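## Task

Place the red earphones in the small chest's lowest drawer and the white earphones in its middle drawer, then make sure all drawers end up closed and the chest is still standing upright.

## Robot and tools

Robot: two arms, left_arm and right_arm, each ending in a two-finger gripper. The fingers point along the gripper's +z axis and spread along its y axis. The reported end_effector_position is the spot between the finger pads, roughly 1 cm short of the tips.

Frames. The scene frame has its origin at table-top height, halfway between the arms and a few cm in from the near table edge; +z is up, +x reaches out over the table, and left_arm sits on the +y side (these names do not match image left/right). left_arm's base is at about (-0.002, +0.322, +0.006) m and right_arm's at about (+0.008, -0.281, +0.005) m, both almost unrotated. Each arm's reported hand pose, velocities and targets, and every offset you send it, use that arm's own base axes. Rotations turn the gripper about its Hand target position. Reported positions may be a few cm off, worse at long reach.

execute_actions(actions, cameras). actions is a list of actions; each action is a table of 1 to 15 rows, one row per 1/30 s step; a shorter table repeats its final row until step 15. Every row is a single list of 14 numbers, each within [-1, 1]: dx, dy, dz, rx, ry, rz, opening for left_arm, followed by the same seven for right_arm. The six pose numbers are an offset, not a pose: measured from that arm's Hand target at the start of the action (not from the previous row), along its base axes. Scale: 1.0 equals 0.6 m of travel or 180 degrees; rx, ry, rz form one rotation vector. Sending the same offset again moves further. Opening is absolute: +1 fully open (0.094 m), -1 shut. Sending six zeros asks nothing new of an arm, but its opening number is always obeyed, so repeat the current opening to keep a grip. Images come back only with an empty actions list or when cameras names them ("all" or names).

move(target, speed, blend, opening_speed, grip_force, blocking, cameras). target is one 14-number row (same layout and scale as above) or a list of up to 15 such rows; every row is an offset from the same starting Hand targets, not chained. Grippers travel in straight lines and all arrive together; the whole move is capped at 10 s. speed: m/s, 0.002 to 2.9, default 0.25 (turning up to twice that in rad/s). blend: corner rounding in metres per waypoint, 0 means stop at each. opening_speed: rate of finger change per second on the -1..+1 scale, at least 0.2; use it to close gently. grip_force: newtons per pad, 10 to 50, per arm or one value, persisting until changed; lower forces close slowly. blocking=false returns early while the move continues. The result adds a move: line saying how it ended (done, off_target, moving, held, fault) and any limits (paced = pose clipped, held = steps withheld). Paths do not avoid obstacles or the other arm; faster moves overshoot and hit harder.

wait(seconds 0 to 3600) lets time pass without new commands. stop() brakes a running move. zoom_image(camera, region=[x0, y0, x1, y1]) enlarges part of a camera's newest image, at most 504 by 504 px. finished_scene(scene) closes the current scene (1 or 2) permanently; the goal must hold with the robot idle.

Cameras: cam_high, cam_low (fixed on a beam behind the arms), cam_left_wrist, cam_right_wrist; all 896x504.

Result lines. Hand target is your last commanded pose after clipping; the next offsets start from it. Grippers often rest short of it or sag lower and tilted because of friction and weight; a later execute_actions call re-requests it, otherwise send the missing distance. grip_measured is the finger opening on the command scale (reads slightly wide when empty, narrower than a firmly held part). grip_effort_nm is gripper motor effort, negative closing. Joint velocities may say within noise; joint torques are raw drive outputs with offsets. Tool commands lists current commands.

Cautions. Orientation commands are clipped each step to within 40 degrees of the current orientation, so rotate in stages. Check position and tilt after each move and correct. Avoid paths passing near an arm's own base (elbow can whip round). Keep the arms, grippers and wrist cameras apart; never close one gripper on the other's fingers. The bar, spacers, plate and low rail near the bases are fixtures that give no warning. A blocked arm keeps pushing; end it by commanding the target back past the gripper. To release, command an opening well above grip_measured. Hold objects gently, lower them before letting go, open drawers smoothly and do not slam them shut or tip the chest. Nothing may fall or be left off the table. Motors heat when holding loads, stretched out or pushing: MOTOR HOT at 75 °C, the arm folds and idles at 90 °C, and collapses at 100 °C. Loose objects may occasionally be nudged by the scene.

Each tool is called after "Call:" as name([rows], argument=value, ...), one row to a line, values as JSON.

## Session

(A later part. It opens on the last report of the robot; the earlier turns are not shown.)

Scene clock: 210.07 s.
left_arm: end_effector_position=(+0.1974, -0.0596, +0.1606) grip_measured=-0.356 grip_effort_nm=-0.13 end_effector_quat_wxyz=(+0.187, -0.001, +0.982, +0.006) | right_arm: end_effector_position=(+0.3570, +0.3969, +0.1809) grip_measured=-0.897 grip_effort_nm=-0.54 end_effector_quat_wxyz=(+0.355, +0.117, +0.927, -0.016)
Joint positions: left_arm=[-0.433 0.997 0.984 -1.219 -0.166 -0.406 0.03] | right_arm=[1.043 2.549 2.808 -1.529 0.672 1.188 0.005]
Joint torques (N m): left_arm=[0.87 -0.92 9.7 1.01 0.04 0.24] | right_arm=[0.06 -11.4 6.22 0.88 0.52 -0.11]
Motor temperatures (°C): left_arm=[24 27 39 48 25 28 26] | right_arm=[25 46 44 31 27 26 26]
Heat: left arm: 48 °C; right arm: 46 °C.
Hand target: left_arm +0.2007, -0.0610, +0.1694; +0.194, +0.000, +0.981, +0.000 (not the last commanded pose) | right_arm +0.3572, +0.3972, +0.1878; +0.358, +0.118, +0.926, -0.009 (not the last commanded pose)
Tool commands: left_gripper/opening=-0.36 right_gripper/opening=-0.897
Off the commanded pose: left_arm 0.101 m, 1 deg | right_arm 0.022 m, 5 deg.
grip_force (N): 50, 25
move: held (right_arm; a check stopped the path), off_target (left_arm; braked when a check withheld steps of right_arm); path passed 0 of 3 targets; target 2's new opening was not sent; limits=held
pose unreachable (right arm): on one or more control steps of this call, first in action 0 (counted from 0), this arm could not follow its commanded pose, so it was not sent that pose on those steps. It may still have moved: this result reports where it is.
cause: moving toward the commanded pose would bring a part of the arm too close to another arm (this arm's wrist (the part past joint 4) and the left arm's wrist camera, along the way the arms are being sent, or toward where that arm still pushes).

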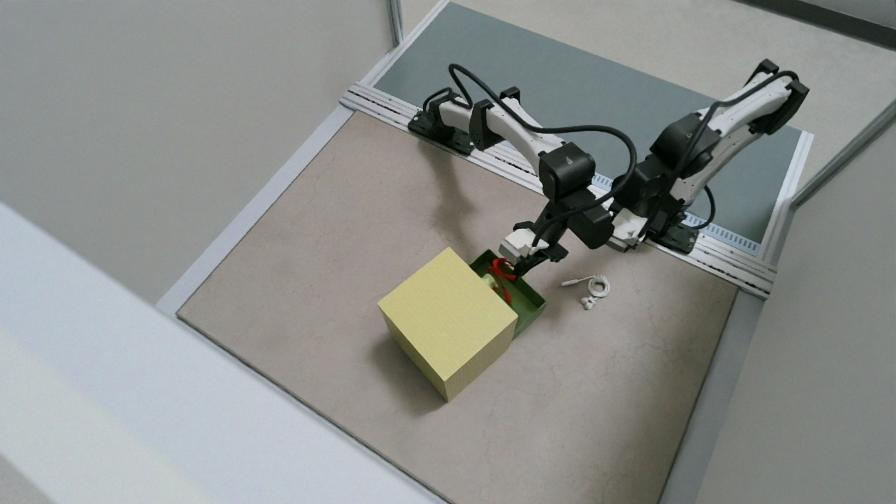

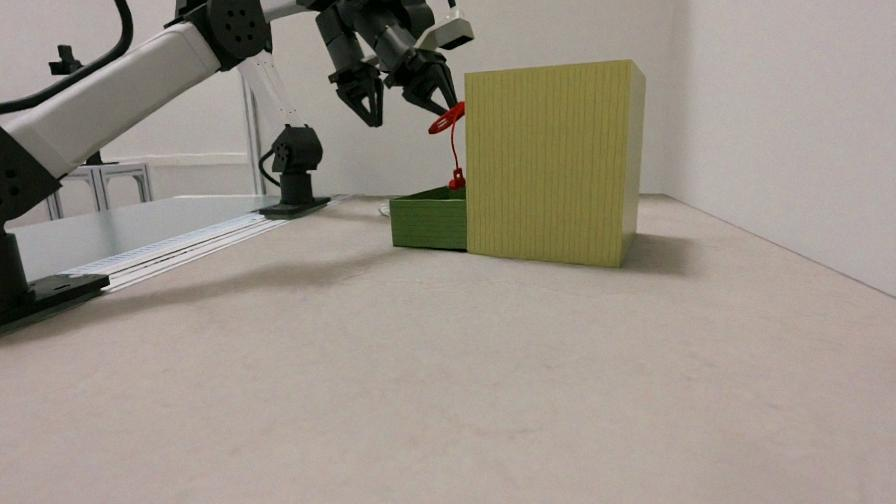

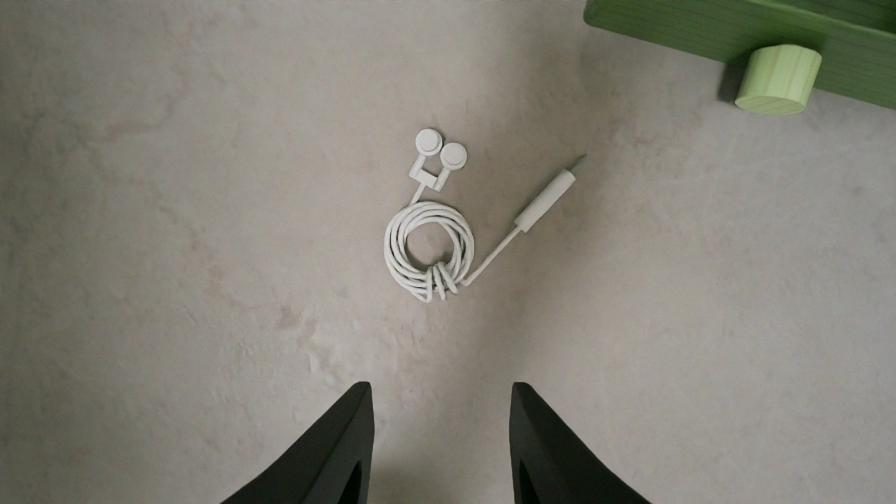

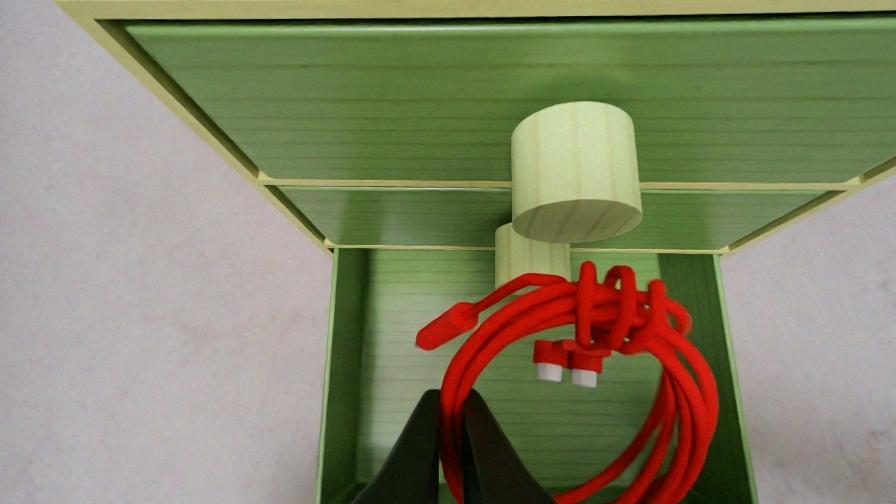

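Call:
move([
  [0,0.25,0,0,0,0,-0.36,0,0,0,0,0,0,-0.897],
  [0,0.25,0,0,0,0,-0.36,-0.02,0.007,-0.225,0,0,0,-0.897],
  [0,0.25,0,0,0,0,-0.36,-0.02,0.007,-0.225,0,0,0,-0.4],
  [0,0.25,0,0,0,0,-0.36,-0.02,0.007,0.02,0,0,0,-0.4],
], speed=[0.3,0.15,0.2,0.2], cameras=["cam_right_wrist","cam_high"])

Scene clock: 220.03 s.
left_arm: end_effector_position=(+0.1971, +0.0874, +0.1600) grip_measured=-0.357 grip_effort_nm=-0.13 end_effector_quat_wxyz=(+0.184, -0.004, +0.983, -0.001) | right_arm: end_effector_position=(+0.3470, +0.3968, +0.1978) grip_measured=-0.402 grip_effort_nm=0.09 end_effector_quat_wxyz=(+0.364, +0.110, +0.925, -0.012)
Joint positions: left_arm=[0.578 1.056 1.013 -1.214 0.199 0.537 0.03] | right_arm=[1.063 2.521 2.819 -1.557 0.688 1.188 0.028]
Joint torques (N m): left_arm=[0.9 -1.43 9.72 0.96 0.34 0.24] | right_arm=[0.55 -9.62 8.06 0.79 0.52 0.09]
Heat: left arm: 45 °C; right arm: 48 °C.
Hand target: left_arm +0.2006, +0.0891, +0.1694; +0.194, +0.000, +0.981, +0.000 | right_arm +0.3451, +0.4015, +0.1998; +0.359, +0.118, +0.926, -0.009
Off the commanded pose: left_arm 0.010 m, 1 deg | right_arm 0.005 m, 1 deg.
joint at its limit (right arm) — joint 4 (wrist pitch), lower limit.
grip_force (N): 50, 25
move: done; target 3's new opening was sent with right_arm's hand 0.015 m and 3 deg from that target
Images, in order (width x height): cam_high 896x504, cam_right_wrist 896x504.

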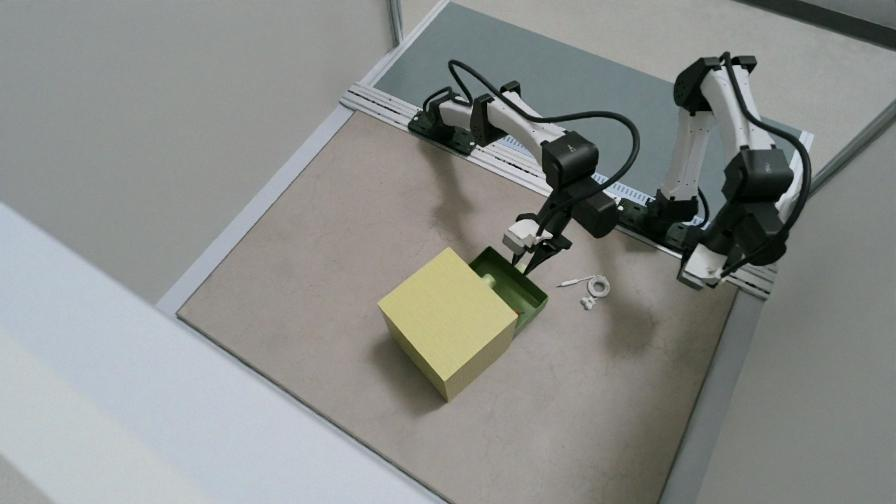

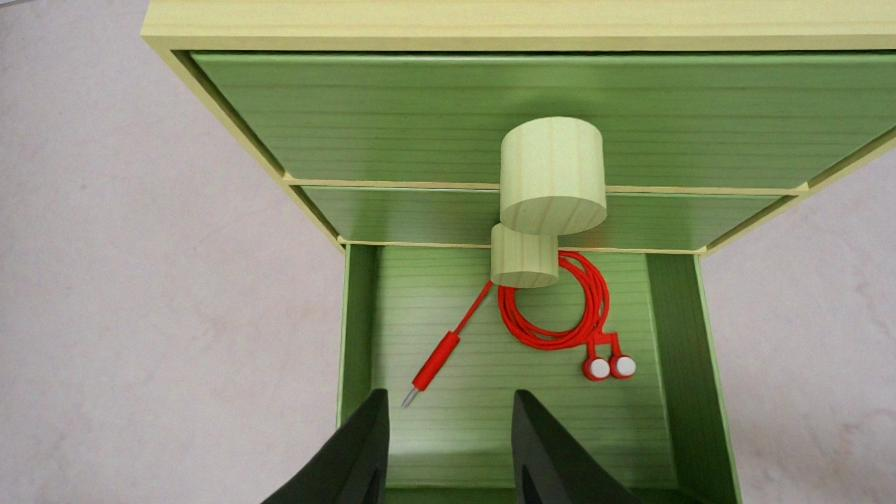

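Call:
move([
  [0.041,-0.47,-0.14,-0.049,-0.318,-0.085,-1,-0.16,-0.67,0.05,0,0,0,-0.4],
  [0.041,-0.47,-0.202,-0.049,-0.318,-0.085,-1,-0.16,-0.67,0.05,0,0,0,-0.4],
  [0.326,-0.56,-0.202,-0.049,-0.318,-0.085,-1,-0.16,-0.67,0.05,0,0,0,-0.4],
  [0.166,-0.51,-0.202,-0.049,-0.318,-0.085,-1,-0.16,-0.67,0.05,0,0,0,-0.4],
], speed=[0.35,0.2,0.12,0.25], cameras=["cam_left_wrist","cam_high"])

Scene clock: 249.53 s.
left_arm: end_effector_position=(+0.2958, -0.2072, +0.0115) grip_measured=-0.984 grip_effort_nm=-0.87 end_effector_quat_wxyz=(+0.586, +0.146, +0.795, -0.051) | right_arm: end_effector_position=(+0.2460, -0.0009, +0.2277) grip_measured=-0.402 grip_effort_nm=0.09 end_effector_quat_wxyz=(+0.350, +0.120, +0.929, -0.014)
Joint positions: left_arm=[-0.876 2.077 0.249 1.452 -0.574 -0.117 0.001] | right_arm=[0.135 0.893 1.046 -1.031 0.197 0.321 0.028]
Joint torques (N m): left_arm=[-0.55 -7.51 1.21 3.31 -0.08 0] | right_arm=[-0.58 -1.18 6.2 1.9 0.1 -0.18]
Heat: left arm: 46 °C; right arm: 45 °C.
Hand target: left_arm +0.3003, -0.2169, +0.0483; +0.636, +0.110, +0.757, -0.097 | right_arm +0.2491, -0.0006, +0.2299; +0.359, +0.118, +0.926, -0.009
Off the commanded pose: left_arm 0.038 m, 10 deg | right_arm 0.004 m, 1 deg.
joint sent to its limit (left arm) — joint 4 (wrist pitch), upper limit. The joint targets still meet the commanded pose.
grip_force (N): 50, 25
move: off_target (left_arm)
Images, in order (width x height): cam_high 896x504, cam_left_wrist 896x504.

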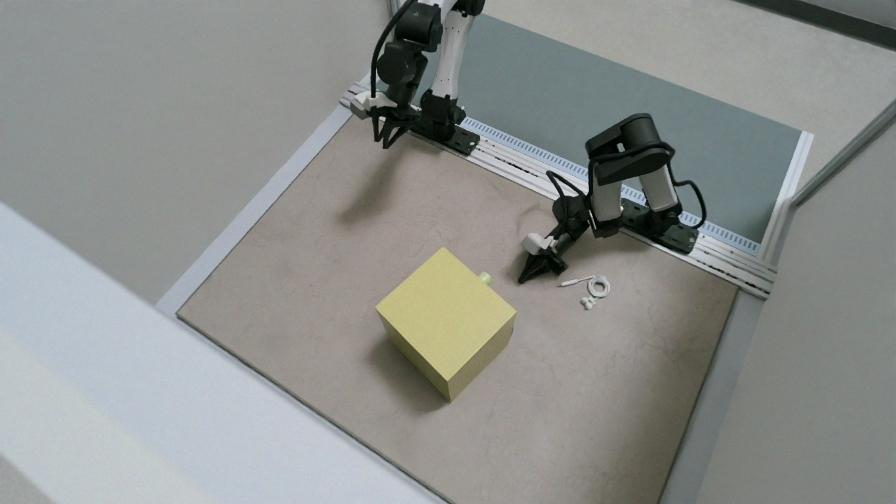

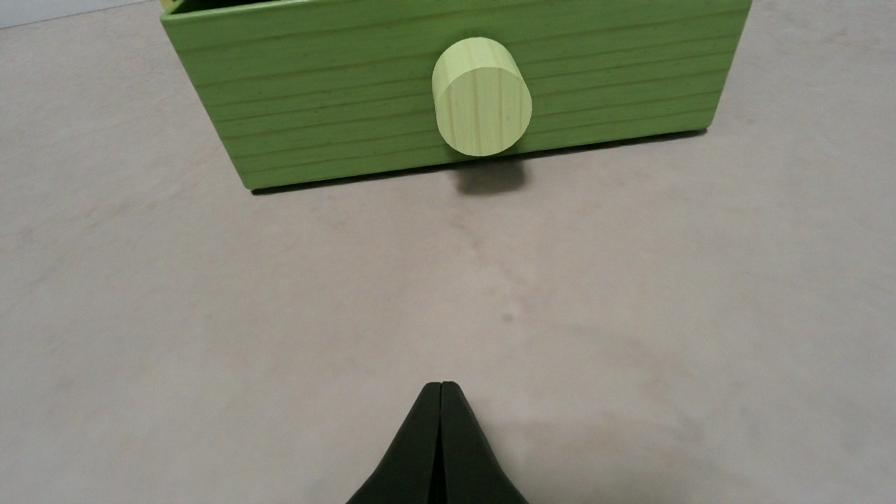

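Call:
move(target=[-0.09,0.03,0.15,0,0,0,-1,0,0,0,0,0,0,-0.4], cameras=["cam_left_wrist"])

Scene clock: 256.27 s.
left_arm: end_effector_position=(+0.2435, -0.1914, +0.1236) grip_measured=-0.984 grip_effort_nm=-0.87 end_effector_quat_wxyz=(+0.627, +0.124, +0.765, -0.078) | right_arm: end_effector_position=(+0.2460, -0.0009, +0.2277) grip_measured=-0.402 grip_effort_nm=0.09 end_effector_quat_wxyz=(+0.350, +0.120, +0.929, -0.014)
Joint positions: left_arm=[-1.063 1.148 0.14 0.728 -0.759 -0.159 0.001] | right_arm=[0.135 0.893 1.046 -1.031 0.197 0.321 0.028]
Joint torques (N m): left_arm=[-0.01 -2.96 9.1 1.95 -0.01 0.05] | right_arm=[-0.62 -0.98 6.15 1.92 0.15 -0.19]
Heat: left arm: 49 °C; right arm: 44 °C.
Hand target: left_arm +0.2463, -0.1989, +0.1382; +0.636, +0.110, +0.758, -0.097 | right_arm +0.2491, -0.0006, +0.2299; +0.359, +0.118, +0.926, -0.009
Off the commanded pose: left_arm 0.017 m, 3 deg | right_arm 0.004 m, 1 deg.
grip_force (N): 50, 25
move: off_target (left_arm)

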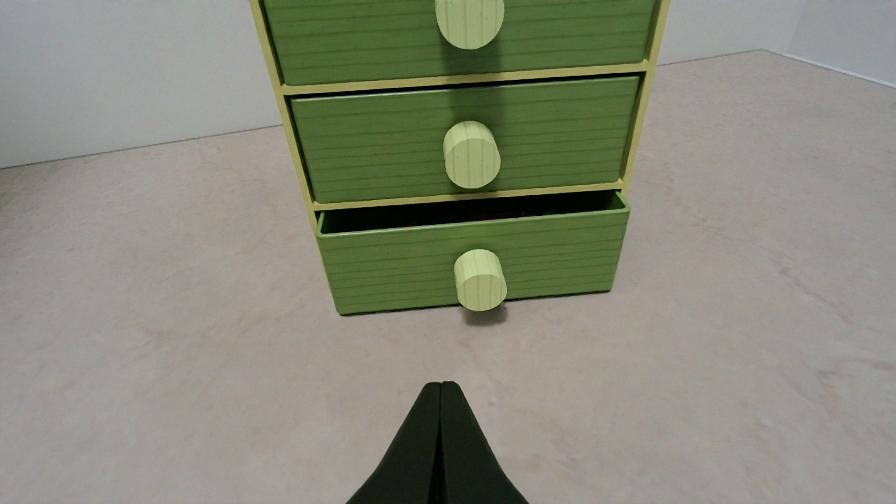

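Call:
move([
  [0.113,-0.072,-0.139,0,0,0.025,0.6,0,0,0,0,0,0,-0.4],
  [0.256,-0.098,-0.149,0,0,0.025,0.6,0,0,0,0,0,0,-0.4],
  [0.256,-0.098,-0.149,0,0,0.025,-1,0,0,0,0,0,0,-0.4],
  [0.302,-0.108,-0.149,0,0,0.025,-1,0,0,0,0,0,0,-0.4],
], speed=[0.3,0.15,0.1,0.08], cameras=["cam_left_wrist","cam_high"])

Scene clock: 275.87 s.
left_arm: end_effector_position=(+0.4181, -0.2581, +0.0448) grip_measured=-0.451 grip_effort_nm=-1.02 end_effector_quat_wxyz=(+0.634, +0.079, +0.766, -0.062) | right_arm: end_effector_position=(+0.2460, -0.0009, +0.2277) grip_measured=-0.402 grip_effort_nm=0.09 end_effector_quat_wxyz=(+0.350, +0.120, +0.929, -0.014)
Joint positions: left_arm=[-0.729 2.189 0.746 1.225 -0.518 -0.104 0.026] | right_arm=[0.135 0.893 1.046 -1.031 0.197 0.321 0.028]
Joint torques (N m): left_arm=[1.42 -7.28 7.43 2.08 0.29 0.18] | right_arm=[-0.69 -1.16 6.22 1.88 0.12 -0.15]
Motor temperatures (°C): left_arm=[24 27 39 47 25 28 26] | right_arm=[25 38 43 35 27 26 26]
Heat: left arm: 47 °C; right arm: 43 °C.
Hand target: left_arm +0.4275, -0.2638, +0.0490; +0.640, +0.081, +0.761, -0.072 | right_arm +0.2491, -0.0006, +0.2299; +0.359, +0.118, +0.926, -0.009
Off the commanded pose: left_arm 0.012 m, 1 deg | right_arm 0.004 m, 1 deg.
grip_force (N): 50, 25
move: off_target (left_arm)
Images, in order (width x height): cam_high 896x504, cam_left_wrist 896x504.

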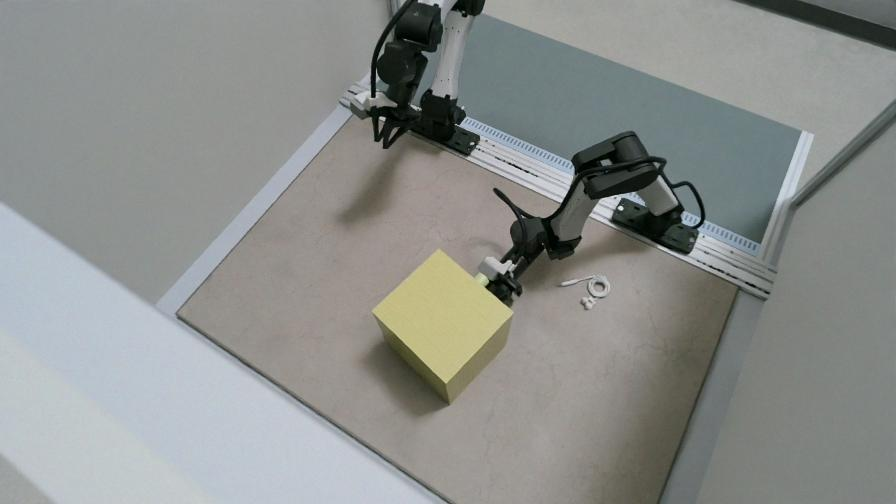

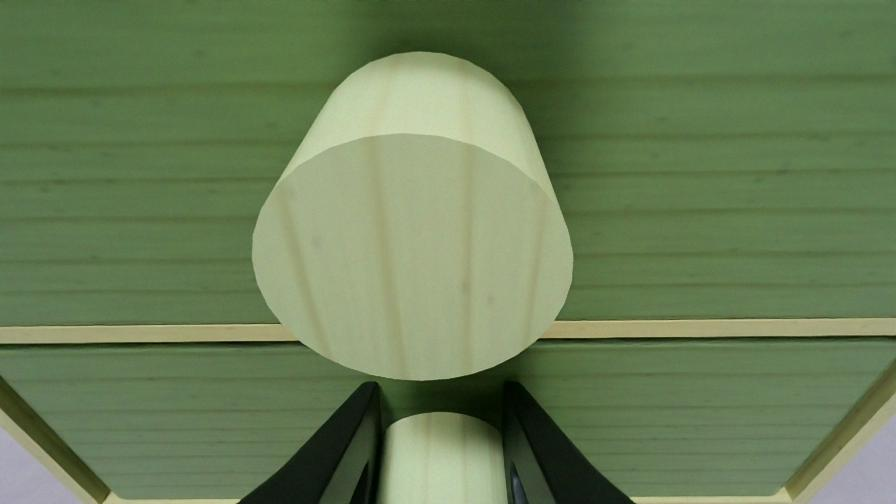

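Call:
move([
  [0,0,0,0,0,0,0.5,0,0,0,0,0,0,-0.4],
  [-0.15,0.03,0,0,0,0,0.5,0,0,0,0,0,0,-0.4],
  [-0.15,0.03,0.108,0,0,0,0.5,0,0,0,0,0,0,-0.4],
  [-0.009,0.003,0.108,0,0,0,0.5,0,0,0,0,0,0,-0.4],
  [-0.009,0.003,0.108,0,0,0,-1,0,0,0,0,0,0,-0.4],
  [-0.197,0.041,0.108,0,0,0,-1,0,0,0,0,0,0,-0.4],
], speed=[0.25,0.25,0.25,0.2,0.2,0.13], cameras=["cam_left_wrist","cam_high"])

Scene clock: 287.27 s.
left_arm: end_effector_position=(+0.3129, -0.2371, +0.1071) grip_measured=-0.404 grip_effort_nm=-1.02 end_effector_quat_wxyz=(+0.635, +0.080, +0.766, -0.064) | right_arm: end_effector_position=(+0.2460, -0.0009, +0.2277) grip_measured=-0.402 grip_effort_nm=0.09 end_effector_quat_wxyz=(+0.350, +0.120, +0.929, -0.014)
Joint positions: left_arm=[-0.948 1.687 0.403 1.034 -0.727 -0.164 0.028] | right_arm=[0.135 0.893 1.046 -1.031 0.197 0.321 0.028]
Joint torques (N m): left_arm=[-0.76 -7.09 4.34 2.03 0.01 0.17] | right_arm=[-0.72 -1.02 6.11 1.85 0.16 -0.2]
Heat: left arm: 48 °C; right arm: 43 °C.
Hand target: left_arm +0.3093, -0.2392, +0.1138; +0.639, +0.081, +0.761, -0.072 | right_arm +0.2491, -0.0006, +0.2299; +0.359, +0.118, +0.926, -0.009
Off the commanded pose: left_arm 0.008 m, 1 deg | right_arm 0.004 m, 1 deg.
grip_force (N): 50, 25
move: done
Images, in order (width x height): cam_high 896x504, cam_left_wrist 896x504.

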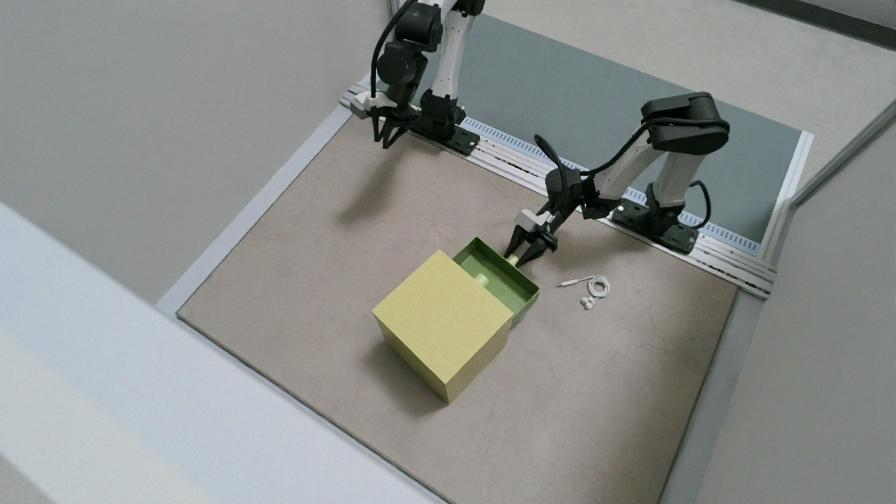

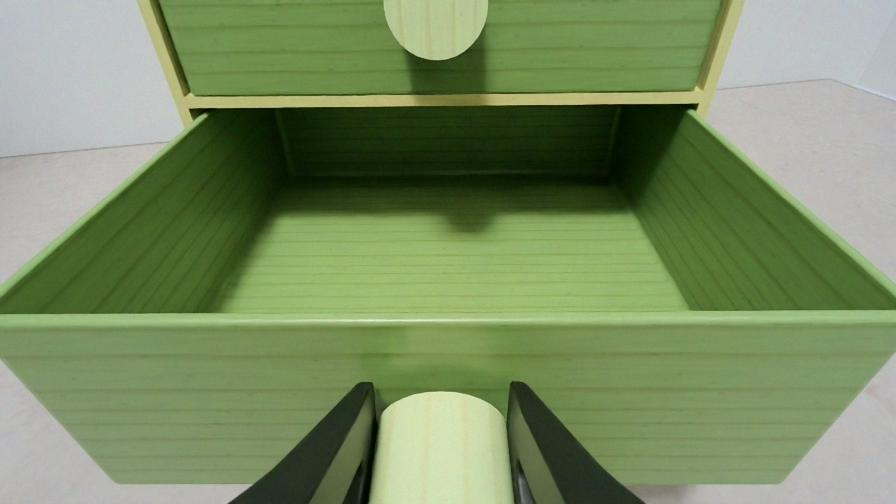

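Call:
move([
  [0,0,0,0,0,0,0.4,0,0,0,0,0,0,-0.4],
  [-0.1,0.02,0.02,0,0,0,0.4,0,0,0,0,0,0,-0.4],
  [-0.115,0.278,-0.065,0.037,0.321,0.062,-0.3,0,0,0,0,0,0,-0.4],
], speed=[0.25,0.25,0.25], cameras=["cam_left_wrist"])

Scene clock: 297.37 s.
left_arm: end_effector_position=(+0.2327, -0.0698, +0.0657) grip_measured=-0.296 grip_effort_nm=-0.13 end_effector_quat_wxyz=(+0.183, -0.001, +0.983, +0.006) | right_arm: end_effector_position=(+0.2460, -0.0009, +0.2277) grip_measured=-0.402 grip_effort_nm=0.09 end_effector_quat_wxyz=(+0.350, +0.120, +0.929, -0.014)
Joint positions: left_arm=[-0.4 1.161 0.69 -0.764 -0.152 -0.376 0.033] | right_arm=[0.135 0.893 1.046 -1.031 0.197 0.321 0.028]
Joint torques (N m): left_arm=[0.8 -2.17 9.83 1.04 0.04 0.23] | right_arm=[-0.79 -0.87 6.11 1.92 0.17 -0.18]
Heat: left arm: 46 °C; right arm: 43 °C.
Hand target: left_arm +0.2402, -0.0724, +0.0747; +0.191, +0.000, +0.982, +0.001 | right_arm +0.2491, -0.0006, +0.2299; +0.359, +0.118, +0.926, -0.009
Off the commanded pose: left_arm 0.012 m, 1 deg | right_arm 0.004 m, 1 deg.
grip_force (N): 50, 25
move: off_target (left_arm); target 3's new opening was sent with left_arm's hand 0.012 m and 1 deg from that target

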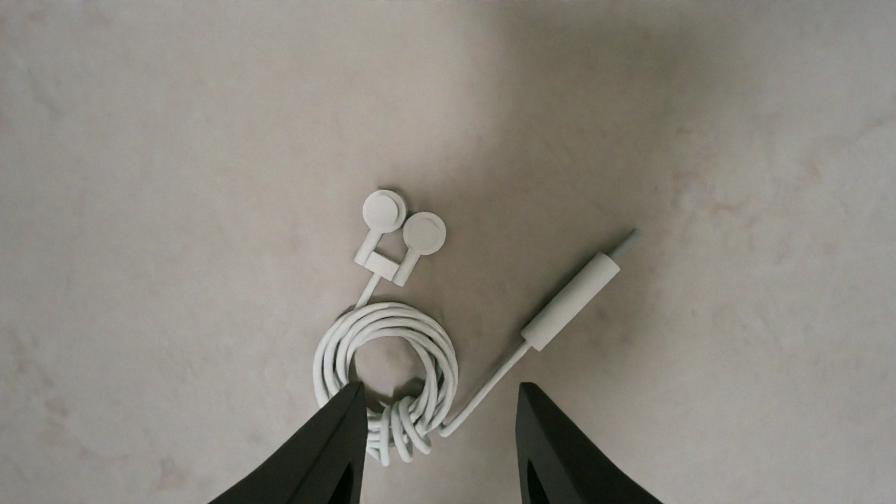

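Call:
move([
  [0,0,-0.104,0,0,0,-0.3,0,0,0,0,0,0,-0.4],
  [0,0,-0.104,0,0,0,-1,0,0,0,0,0,0,-0.4],
  [0,0,0.22,0,0,0,-1,0,0,0,0,0,0,-0.4],
], speed=[0.1,0.1,0.2], grip_force=[25,25], cameras=["cam_left_wrist","cam_high","cam_right_wrist"])

Scene clock: 311.80 s.
left_arm: end_effector_position=(+0.2372, -0.0712, +0.1985) grip_measured=-0.975 grip_effort_nm=-0.56 end_effector_quat_wxyz=(+0.185, +0.001, +0.983, +0.006) | right_arm: end_effector_position=(+0.2460, -0.0009, +0.2277) grip_measured=-0.402 grip_effort_nm=0.09 end_effector_quat_wxyz=(+0.350, +0.120, +0.929, -0.014)
Joint positions: left_arm=[-0.397 1.19 1.238 -1.277 -0.151 -0.369 0.001] | right_arm=[0.135 0.893 1.046 -1.031 0.197 0.321 0.028]
Joint torques (N m): left_arm=[0.64 -2.09 9.59 1.01 0.03 0.17] | right_arm=[-0.65 -1.02 6.31 1.89 0.15 -0.14]
Heat: left arm: 44 °C; right arm: 42 °C.
Hand target: left_arm +0.2403, -0.0724, +0.2067; +0.191, +0.000, +0.982, +0.001 | right_arm +0.2491, -0.0006, +0.2299; +0.359, +0.118, +0.926, -0.009
Off the commanded pose: left_arm 0.009 m, 1 deg | right_arm 0.004 m, 1 deg.
grip_force (N): 25, 25
move: done
Images, in order (width x height): cam_high 896x504, cam_left_wrist 896x504, cam_right_wrist 896x504.

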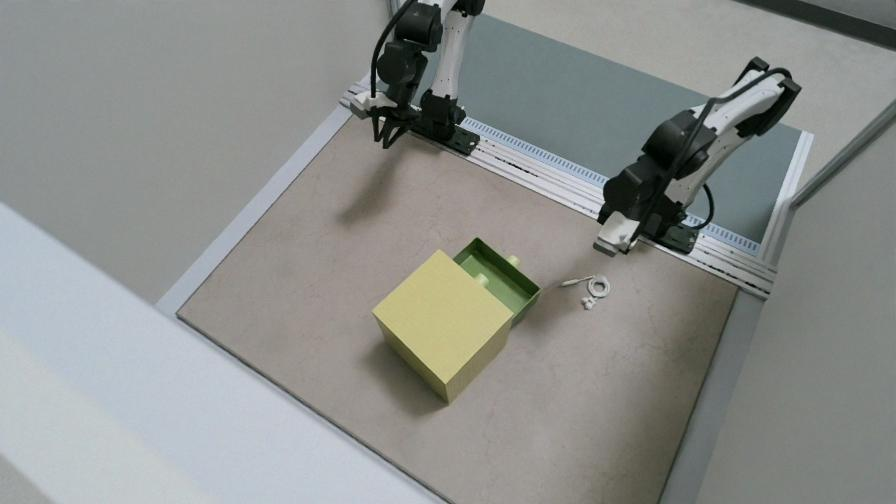

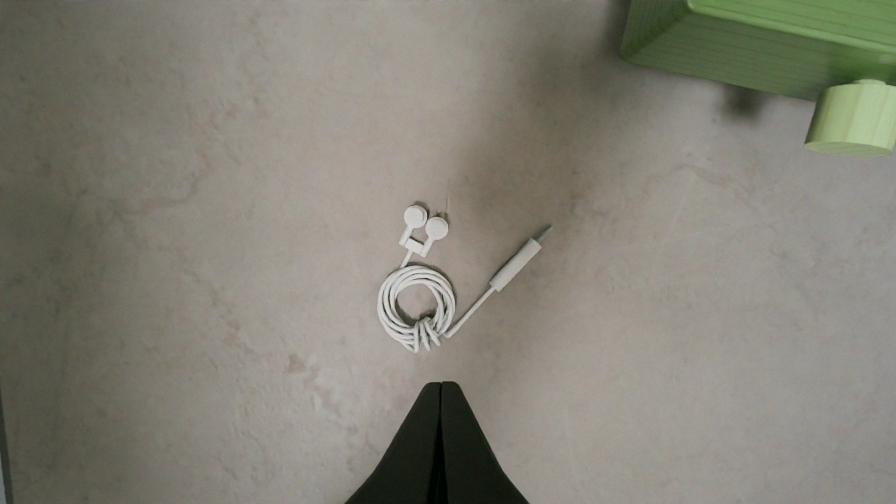

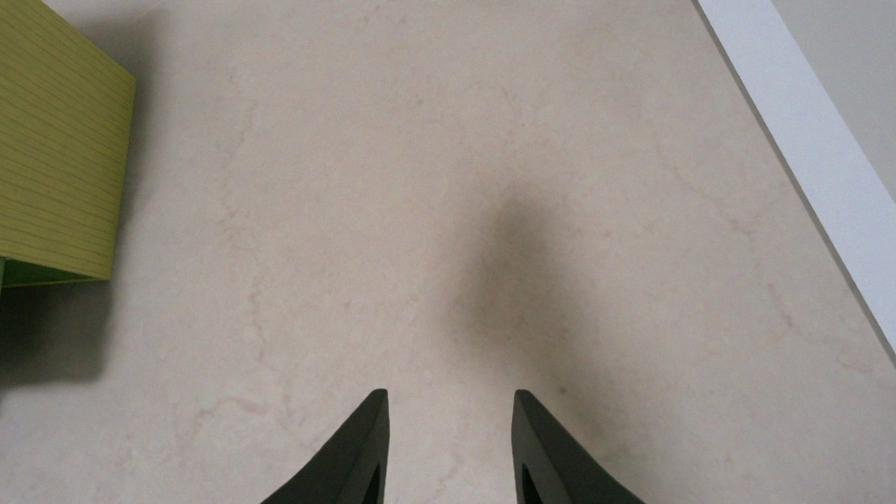

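Call:
move(target=[0,0,-0.333,0,0,0,-0.2,0,0,0,0,0,0,-0.4], speed=0.2, cameras=["cam_left_wrist"])

Scene clock: 318.30 s.
left_arm: end_effector_position=(+0.2369, -0.0710, +0.0084) grip_measured=-0.203 grip_effort_nm=0.15 end_effector_quat_wxyz=(+0.185, +0.001, +0.983, +0.006) | right_arm: end_effector_position=(+0.2460, -0.0009, +0.2277) grip_measured=-0.402 grip_effort_nm=0.09 end_effector_quat_wxyz=(+0.350, +0.120, +0.929, -0.014)
Joint positions: left_arm=[-0.397 1.284 0.519 -0.465 -0.151 -0.369 0.037] | right_arm=[0.135 0.893 1.046 -1.031 0.197 0.321 0.028]
Joint torques (N m): left_arm=[0.65 -2.69 5.68 1.35 0 0.15] | right_arm=[-0.7 -1.03 6.08 1.85 0.13 -0.16]
Heat: left arm: 43 °C; right arm: 42 °C.
Hand target: left_arm +0.2403, -0.0724, +0.0070; +0.191, +0.000, +0.982, +0.001 | right_arm +0.2491, -0.0006, +0.2299; +0.359, +0.118, +0.926, -0.009
Off the commanded pose: left_arm 0.004 m, 1 deg | right_arm 0.004 m, 1 deg.
grip_force (N): 25, 25
move: done

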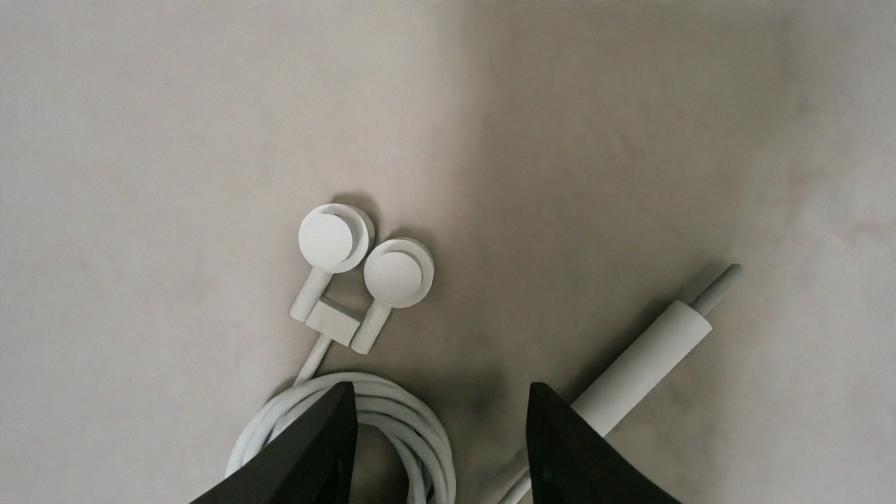

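Call:
move([
  [-0.022,0.003,0.035,0,0,0,-0.45,0,0,0,0,0,0,-0.4],
  [-0.022,0.003,-0.008,0,0,0,-0.45,0,0,0,0,0,0,-0.4],
  [-0.022,0.003,-0.008,0,0,0,-1,0,0,0,0,0,0,-0.4],
  [-0.022,0.003,0.33,0,0,0,-1,0,0,0,0,0,0,-0.4],
], speed=[0.1,0.1,0.1,0.2], cameras=["cam_left_wrist"])

Scene clock: 331.97 s.
left_arm: end_effector_position=(+0.2244, -0.0675, +0.1961) grip_measured=-0.876 grip_effort_nm=-0.56 end_effector_quat_wxyz=(+0.183, +0.001, +0.983, +0.005) | right_arm: end_effector_position=(+0.2460, -0.0009, +0.2277) grip_measured=-0.402 grip_effort_nm=0.09 end_effector_quat_wxyz=(+0.350, +0.120, +0.929, -0.014)
Joint positions: left_arm=[-0.404 1.143 1.203 -1.294 -0.151 -0.377 0.006] | right_arm=[0.135 0.893 1.046 -1.031 0.197 0.321 0.028]
Joint torques (N m): left_arm=[-0.4 -1.85 9.58 1.03 -0.03 0.04] | right_arm=[-0.9 -1.16 6.08 1.83 0.15 -0.18]
Motor temperatures (°C): left_arm=[24 27 39 42 25 28 26] | right_arm=[25 34 42 37 27 26 26]
Heat: left arm: 42 °C; right arm: 42 °C.
Hand target: left_arm +0.2271, -0.0705, +0.2050; +0.191, +0.000, +0.982, +0.001 | right_arm +0.2491, -0.0006, +0.2299; +0.359, +0.118, +0.926, -0.009
Off the commanded pose: left_arm 0.010 m, 1 deg | right_arm 0.004 m, 1 deg.
grip_force (N): 25, 25
move: done

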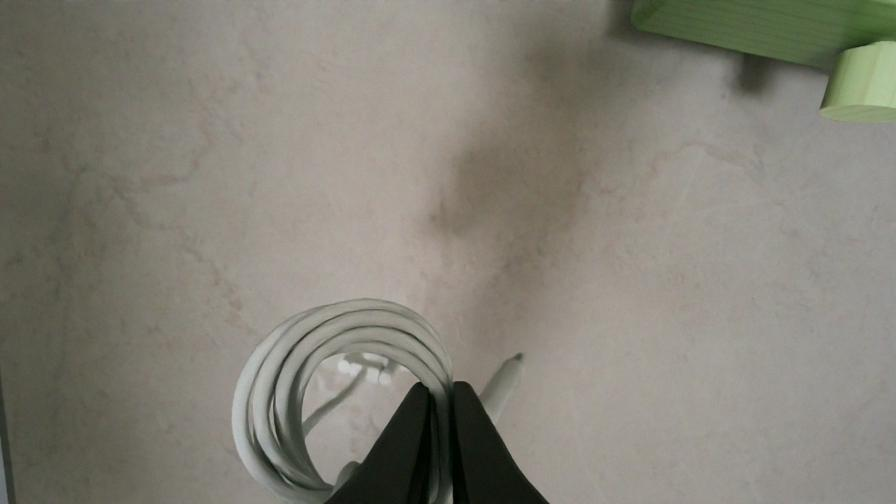

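Call:
move([
  [0,0,0.067,-0.0163,-0.155,-0.0655,-1,0,0,0,0,0,0,-0.4],
  [0.23,-0.344,0.067,-0.0163,-0.155,-0.0655,-1,0,0,0,0,0,0,-0.4],
  [0.23,-0.344,-0.095,-0.0163,-0.155,-0.0655,-1,0,0,0,0,0,0,-0.4],
], speed=[0.2,0.2,0.12], cameras=["cam_left_wrist","cam_high"])

Scene clock: 348.53 s.
left_arm: end_effector_position=(+0.3622, -0.2738, +0.1473) grip_measured=-0.876 grip_effort_nm=-0.56 end_effector_quat_wxyz=(+0.410, +0.100, +0.906, -0.041) | right_arm: end_effector_position=(+0.2460, -0.0009, +0.2277) grip_measured=-0.402 grip_effort_nm=0.09 end_effector_quat_wxyz=(+0.350, +0.120, +0.929, -0.014)
Joint positions: left_arm=[-0.811 1.665 1.184 -0.337 -0.439 -0.415 0.006] | right_arm=[0.135 0.893 1.046 -1.031 0.197 0.321 0.028]
Joint torques (N m): left_arm=[-0.2 -6.39 6.79 2 -0.26 0.07] | right_arm=[-0.64 -1.05 6.27 1.87 0.13 -0.17]
Heat: left arm: 42 °C; right arm: 42 °C.
Hand target: left_arm +0.3650, -0.2771, +0.1478; +0.421, +0.095, +0.901, -0.044 | right_arm +0.2491, -0.0006, +0.2298; +0.359, +0.118, +0.926, -0.009
Off the commanded pose: left_arm 0.004 m, 2 deg | right_arm 0.004 m, 1 deg.
grip_force (N): 25, 25
move: done
Images, in order (width x height): cam_high 896x504, cam_left_wrist 896x504.

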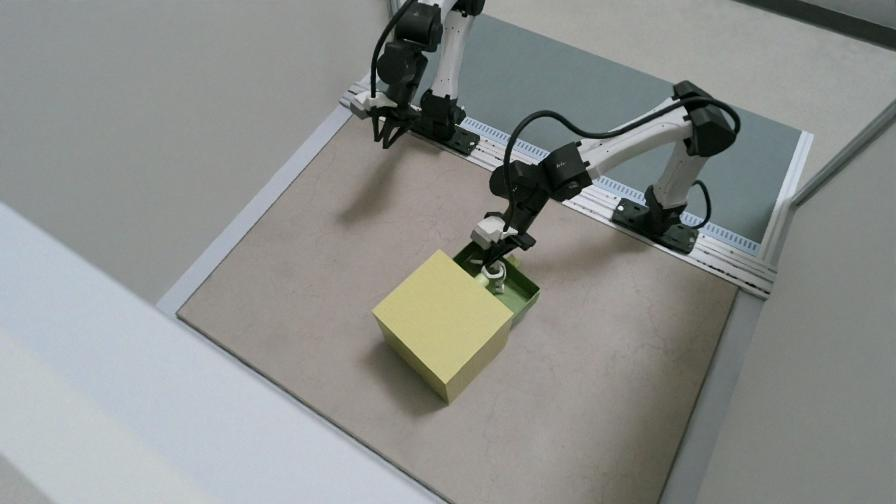

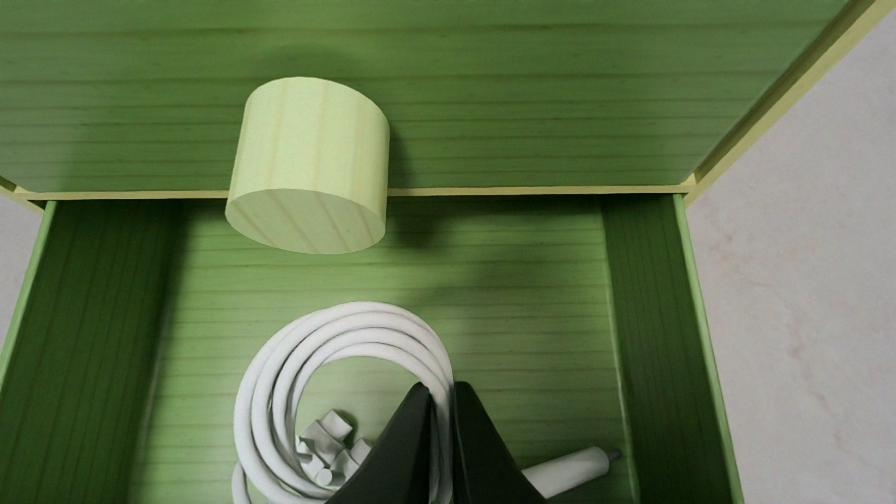

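Call:
move([
  [0,0,-0.03,0,0,0,-1,0,0,0,0,0,0,-0.4],
  [0,0,-0.03,0,0,0,-0.4,0,0,0,0,0,0,-0.4],
  [0,0,0.13,0,0,0,-0.4,0,0,0,0,0,0,-0.4],
  [-0.265,0.1,0.1,0,0,0,-0.4,0,0,0,0,0,0,-0.4],
  [-0.25,0.097,-0.055,-0.0347,-0.163,0,0.5,0,0,0,0,0,0,-0.4],
], speed=[0.15,0.15,0.2,0.25,0.25], grip_force=[50,25], cameras=["cam_left_wrist","cam_high"])

Scene clock: 363.30 s.
left_arm: end_effector_position=(+0.2138, -0.2188, +0.1147) grip_measured=+0.496 grip_effort_nm=0.15 end_effector_quat_wxyz=(+0.638, +0.083, +0.763, -0.061) | right_arm: end_effector_position=(+0.2460, -0.0009, +0.2277) grip_measured=-0.402 grip_effort_nm=0.09 end_effector_quat_wxyz=(+0.350, +0.120, +0.929, -0.014)
Joint positions: left_arm=[-1.325 1.359 0.22 0.744 -1.089 -0.34 0.07] | right_arm=[0.135 0.893 1.046 -1.031 0.197 0.321 0.028]
Joint torques (N m): left_arm=[0.87 -2.39 4.77 2.03 -0.05 0.16] | right_arm=[-0.75 -1.16 6.19 1.91 0.16 -0.1]
Heat: left arm: 43 °C; right arm: 42 °C.
Hand target: left_arm +0.2149, -0.2188, +0.1148; +0.640, +0.080, +0.762, -0.067 | right_arm +0.2491, -0.0006, +0.2298; +0.359, +0.118, +0.926, -0.009
Off the commanded pose: left_arm 0.001 m, 1 deg | right_arm 0.004 m, 1 deg.
grip_force (N): 50, 25
move: done
Images, in order (width x height): cam_high 896x504, cam_left_wrist 896x504.

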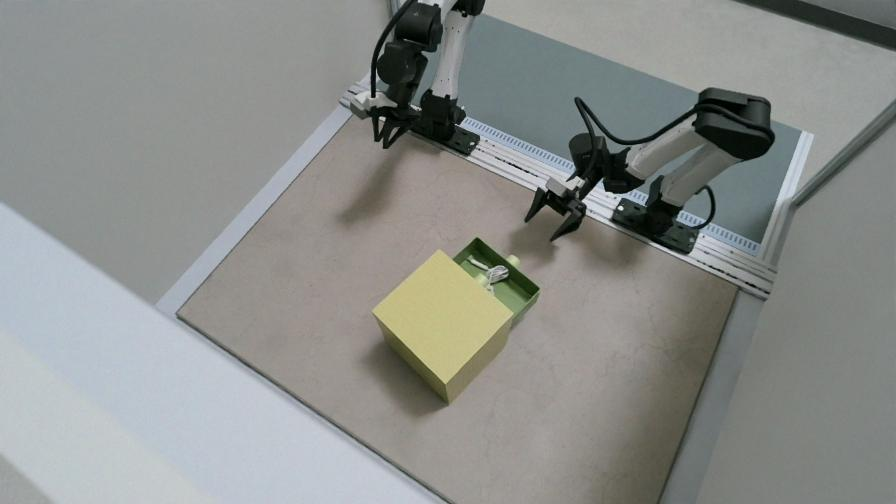

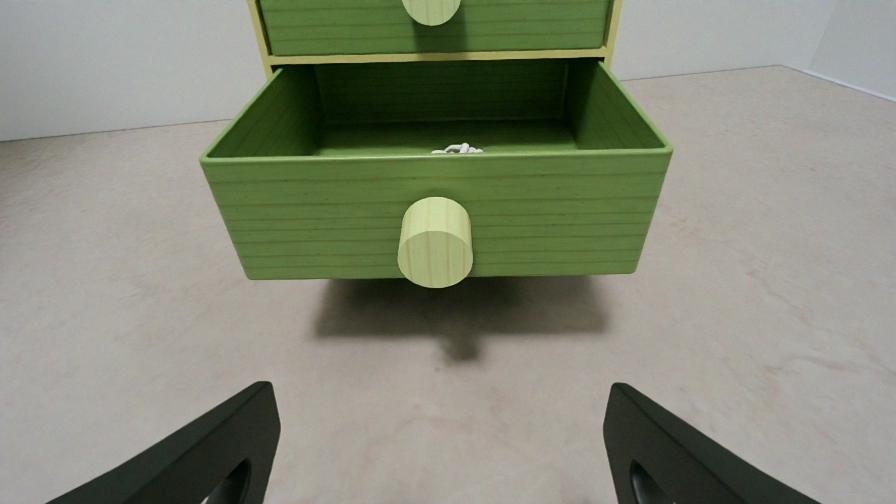

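Call:
move([
  [0.159,-0.034,-0.003,0,0,0,0.5,0,0,0,0,0,0,-0.4],
  [0.159,-0.034,-0.003,0,0,0,-1,0,0,0,0,0,0,-0.4],
  [0.355,-0.075,-0.003,0,0,0,-1,0,0,0,0,0,0,-0.4],
  [0.355,-0.075,-0.003,0,0,0,0.5,0,0,0,0,0,0,-0.4],
  [0.12,-0.026,0.02,0,0,0,0.5,0,0,0,0,0,0,-0.4],
], speed=[0.2,0.15,0.11,0.2,0.25], cameras=["cam_left_wrist","cam_high"])

Scene clock: 374.07 s.
left_arm: end_effector_position=(+0.2898, -0.2348, +0.1228) grip_measured=+0.497 grip_effort_nm=0.15 end_effector_quat_wxyz=(+0.637, +0.086, +0.764, -0.059) | right_arm: end_effector_position=(+0.2460, -0.0009, +0.2277) grip_measured=-0.402 grip_effort_nm=0.09 end_effector_quat_wxyz=(+0.350, +0.120, +0.929, -0.014)
Joint positions: left_arm=[-1.022 1.55 0.368 0.919 -0.8 -0.17 0.07] | right_arm=[0.135 0.893 1.046 -1.031 0.197 0.321 0.028]
Joint torques (N m): left_arm=[-0.44 -5.96 4.79 1.95 -0.11 0.01] | right_arm=[-0.8 -1.1 6.22 1.9 0.21 -0.13]
Heat: left arm: 44 °C; right arm: 42 °C.
Hand target: left_arm +0.2870, -0.2344, +0.1269; +0.640, +0.080, +0.762, -0.067 | right_arm +0.2491, -0.0006, +0.2298; +0.359, +0.118, +0.926, -0.009
Off the commanded pose: left_arm 0.005 m, 1 deg | right_arm 0.004 m, 1 deg.
grip_force (N): 50, 25
move: done; target 2's new opening was sent with left_arm's hand 0.015 m and 3 deg from that target; target 4's new opening was sent with left_arm's hand 0.012 m and 2 deg from that target
Images, in order (width x height): cam_high 896x504, cam_left_wrist 896x504.

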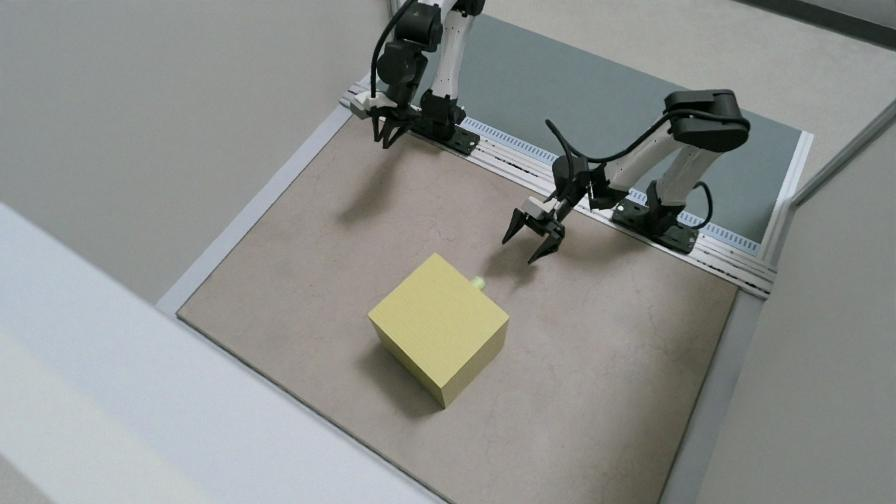

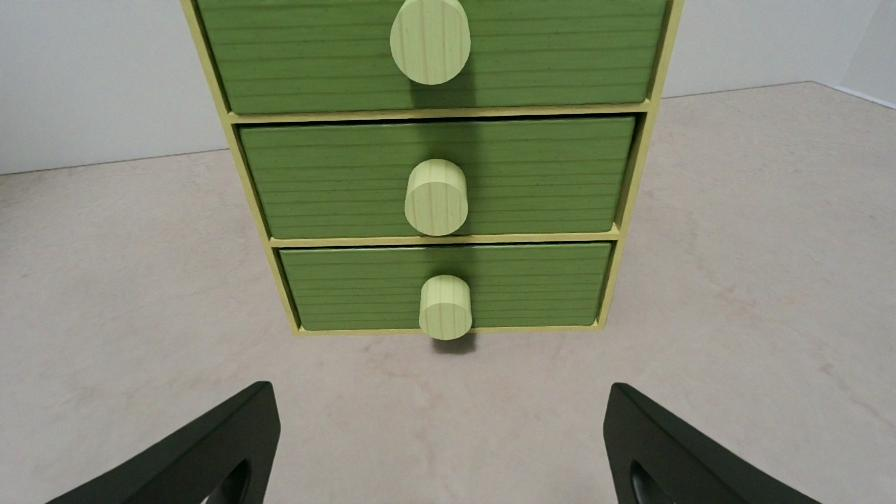

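All shut.

Call:
finished_scene(scene=1)

The scene is finished: the task was done.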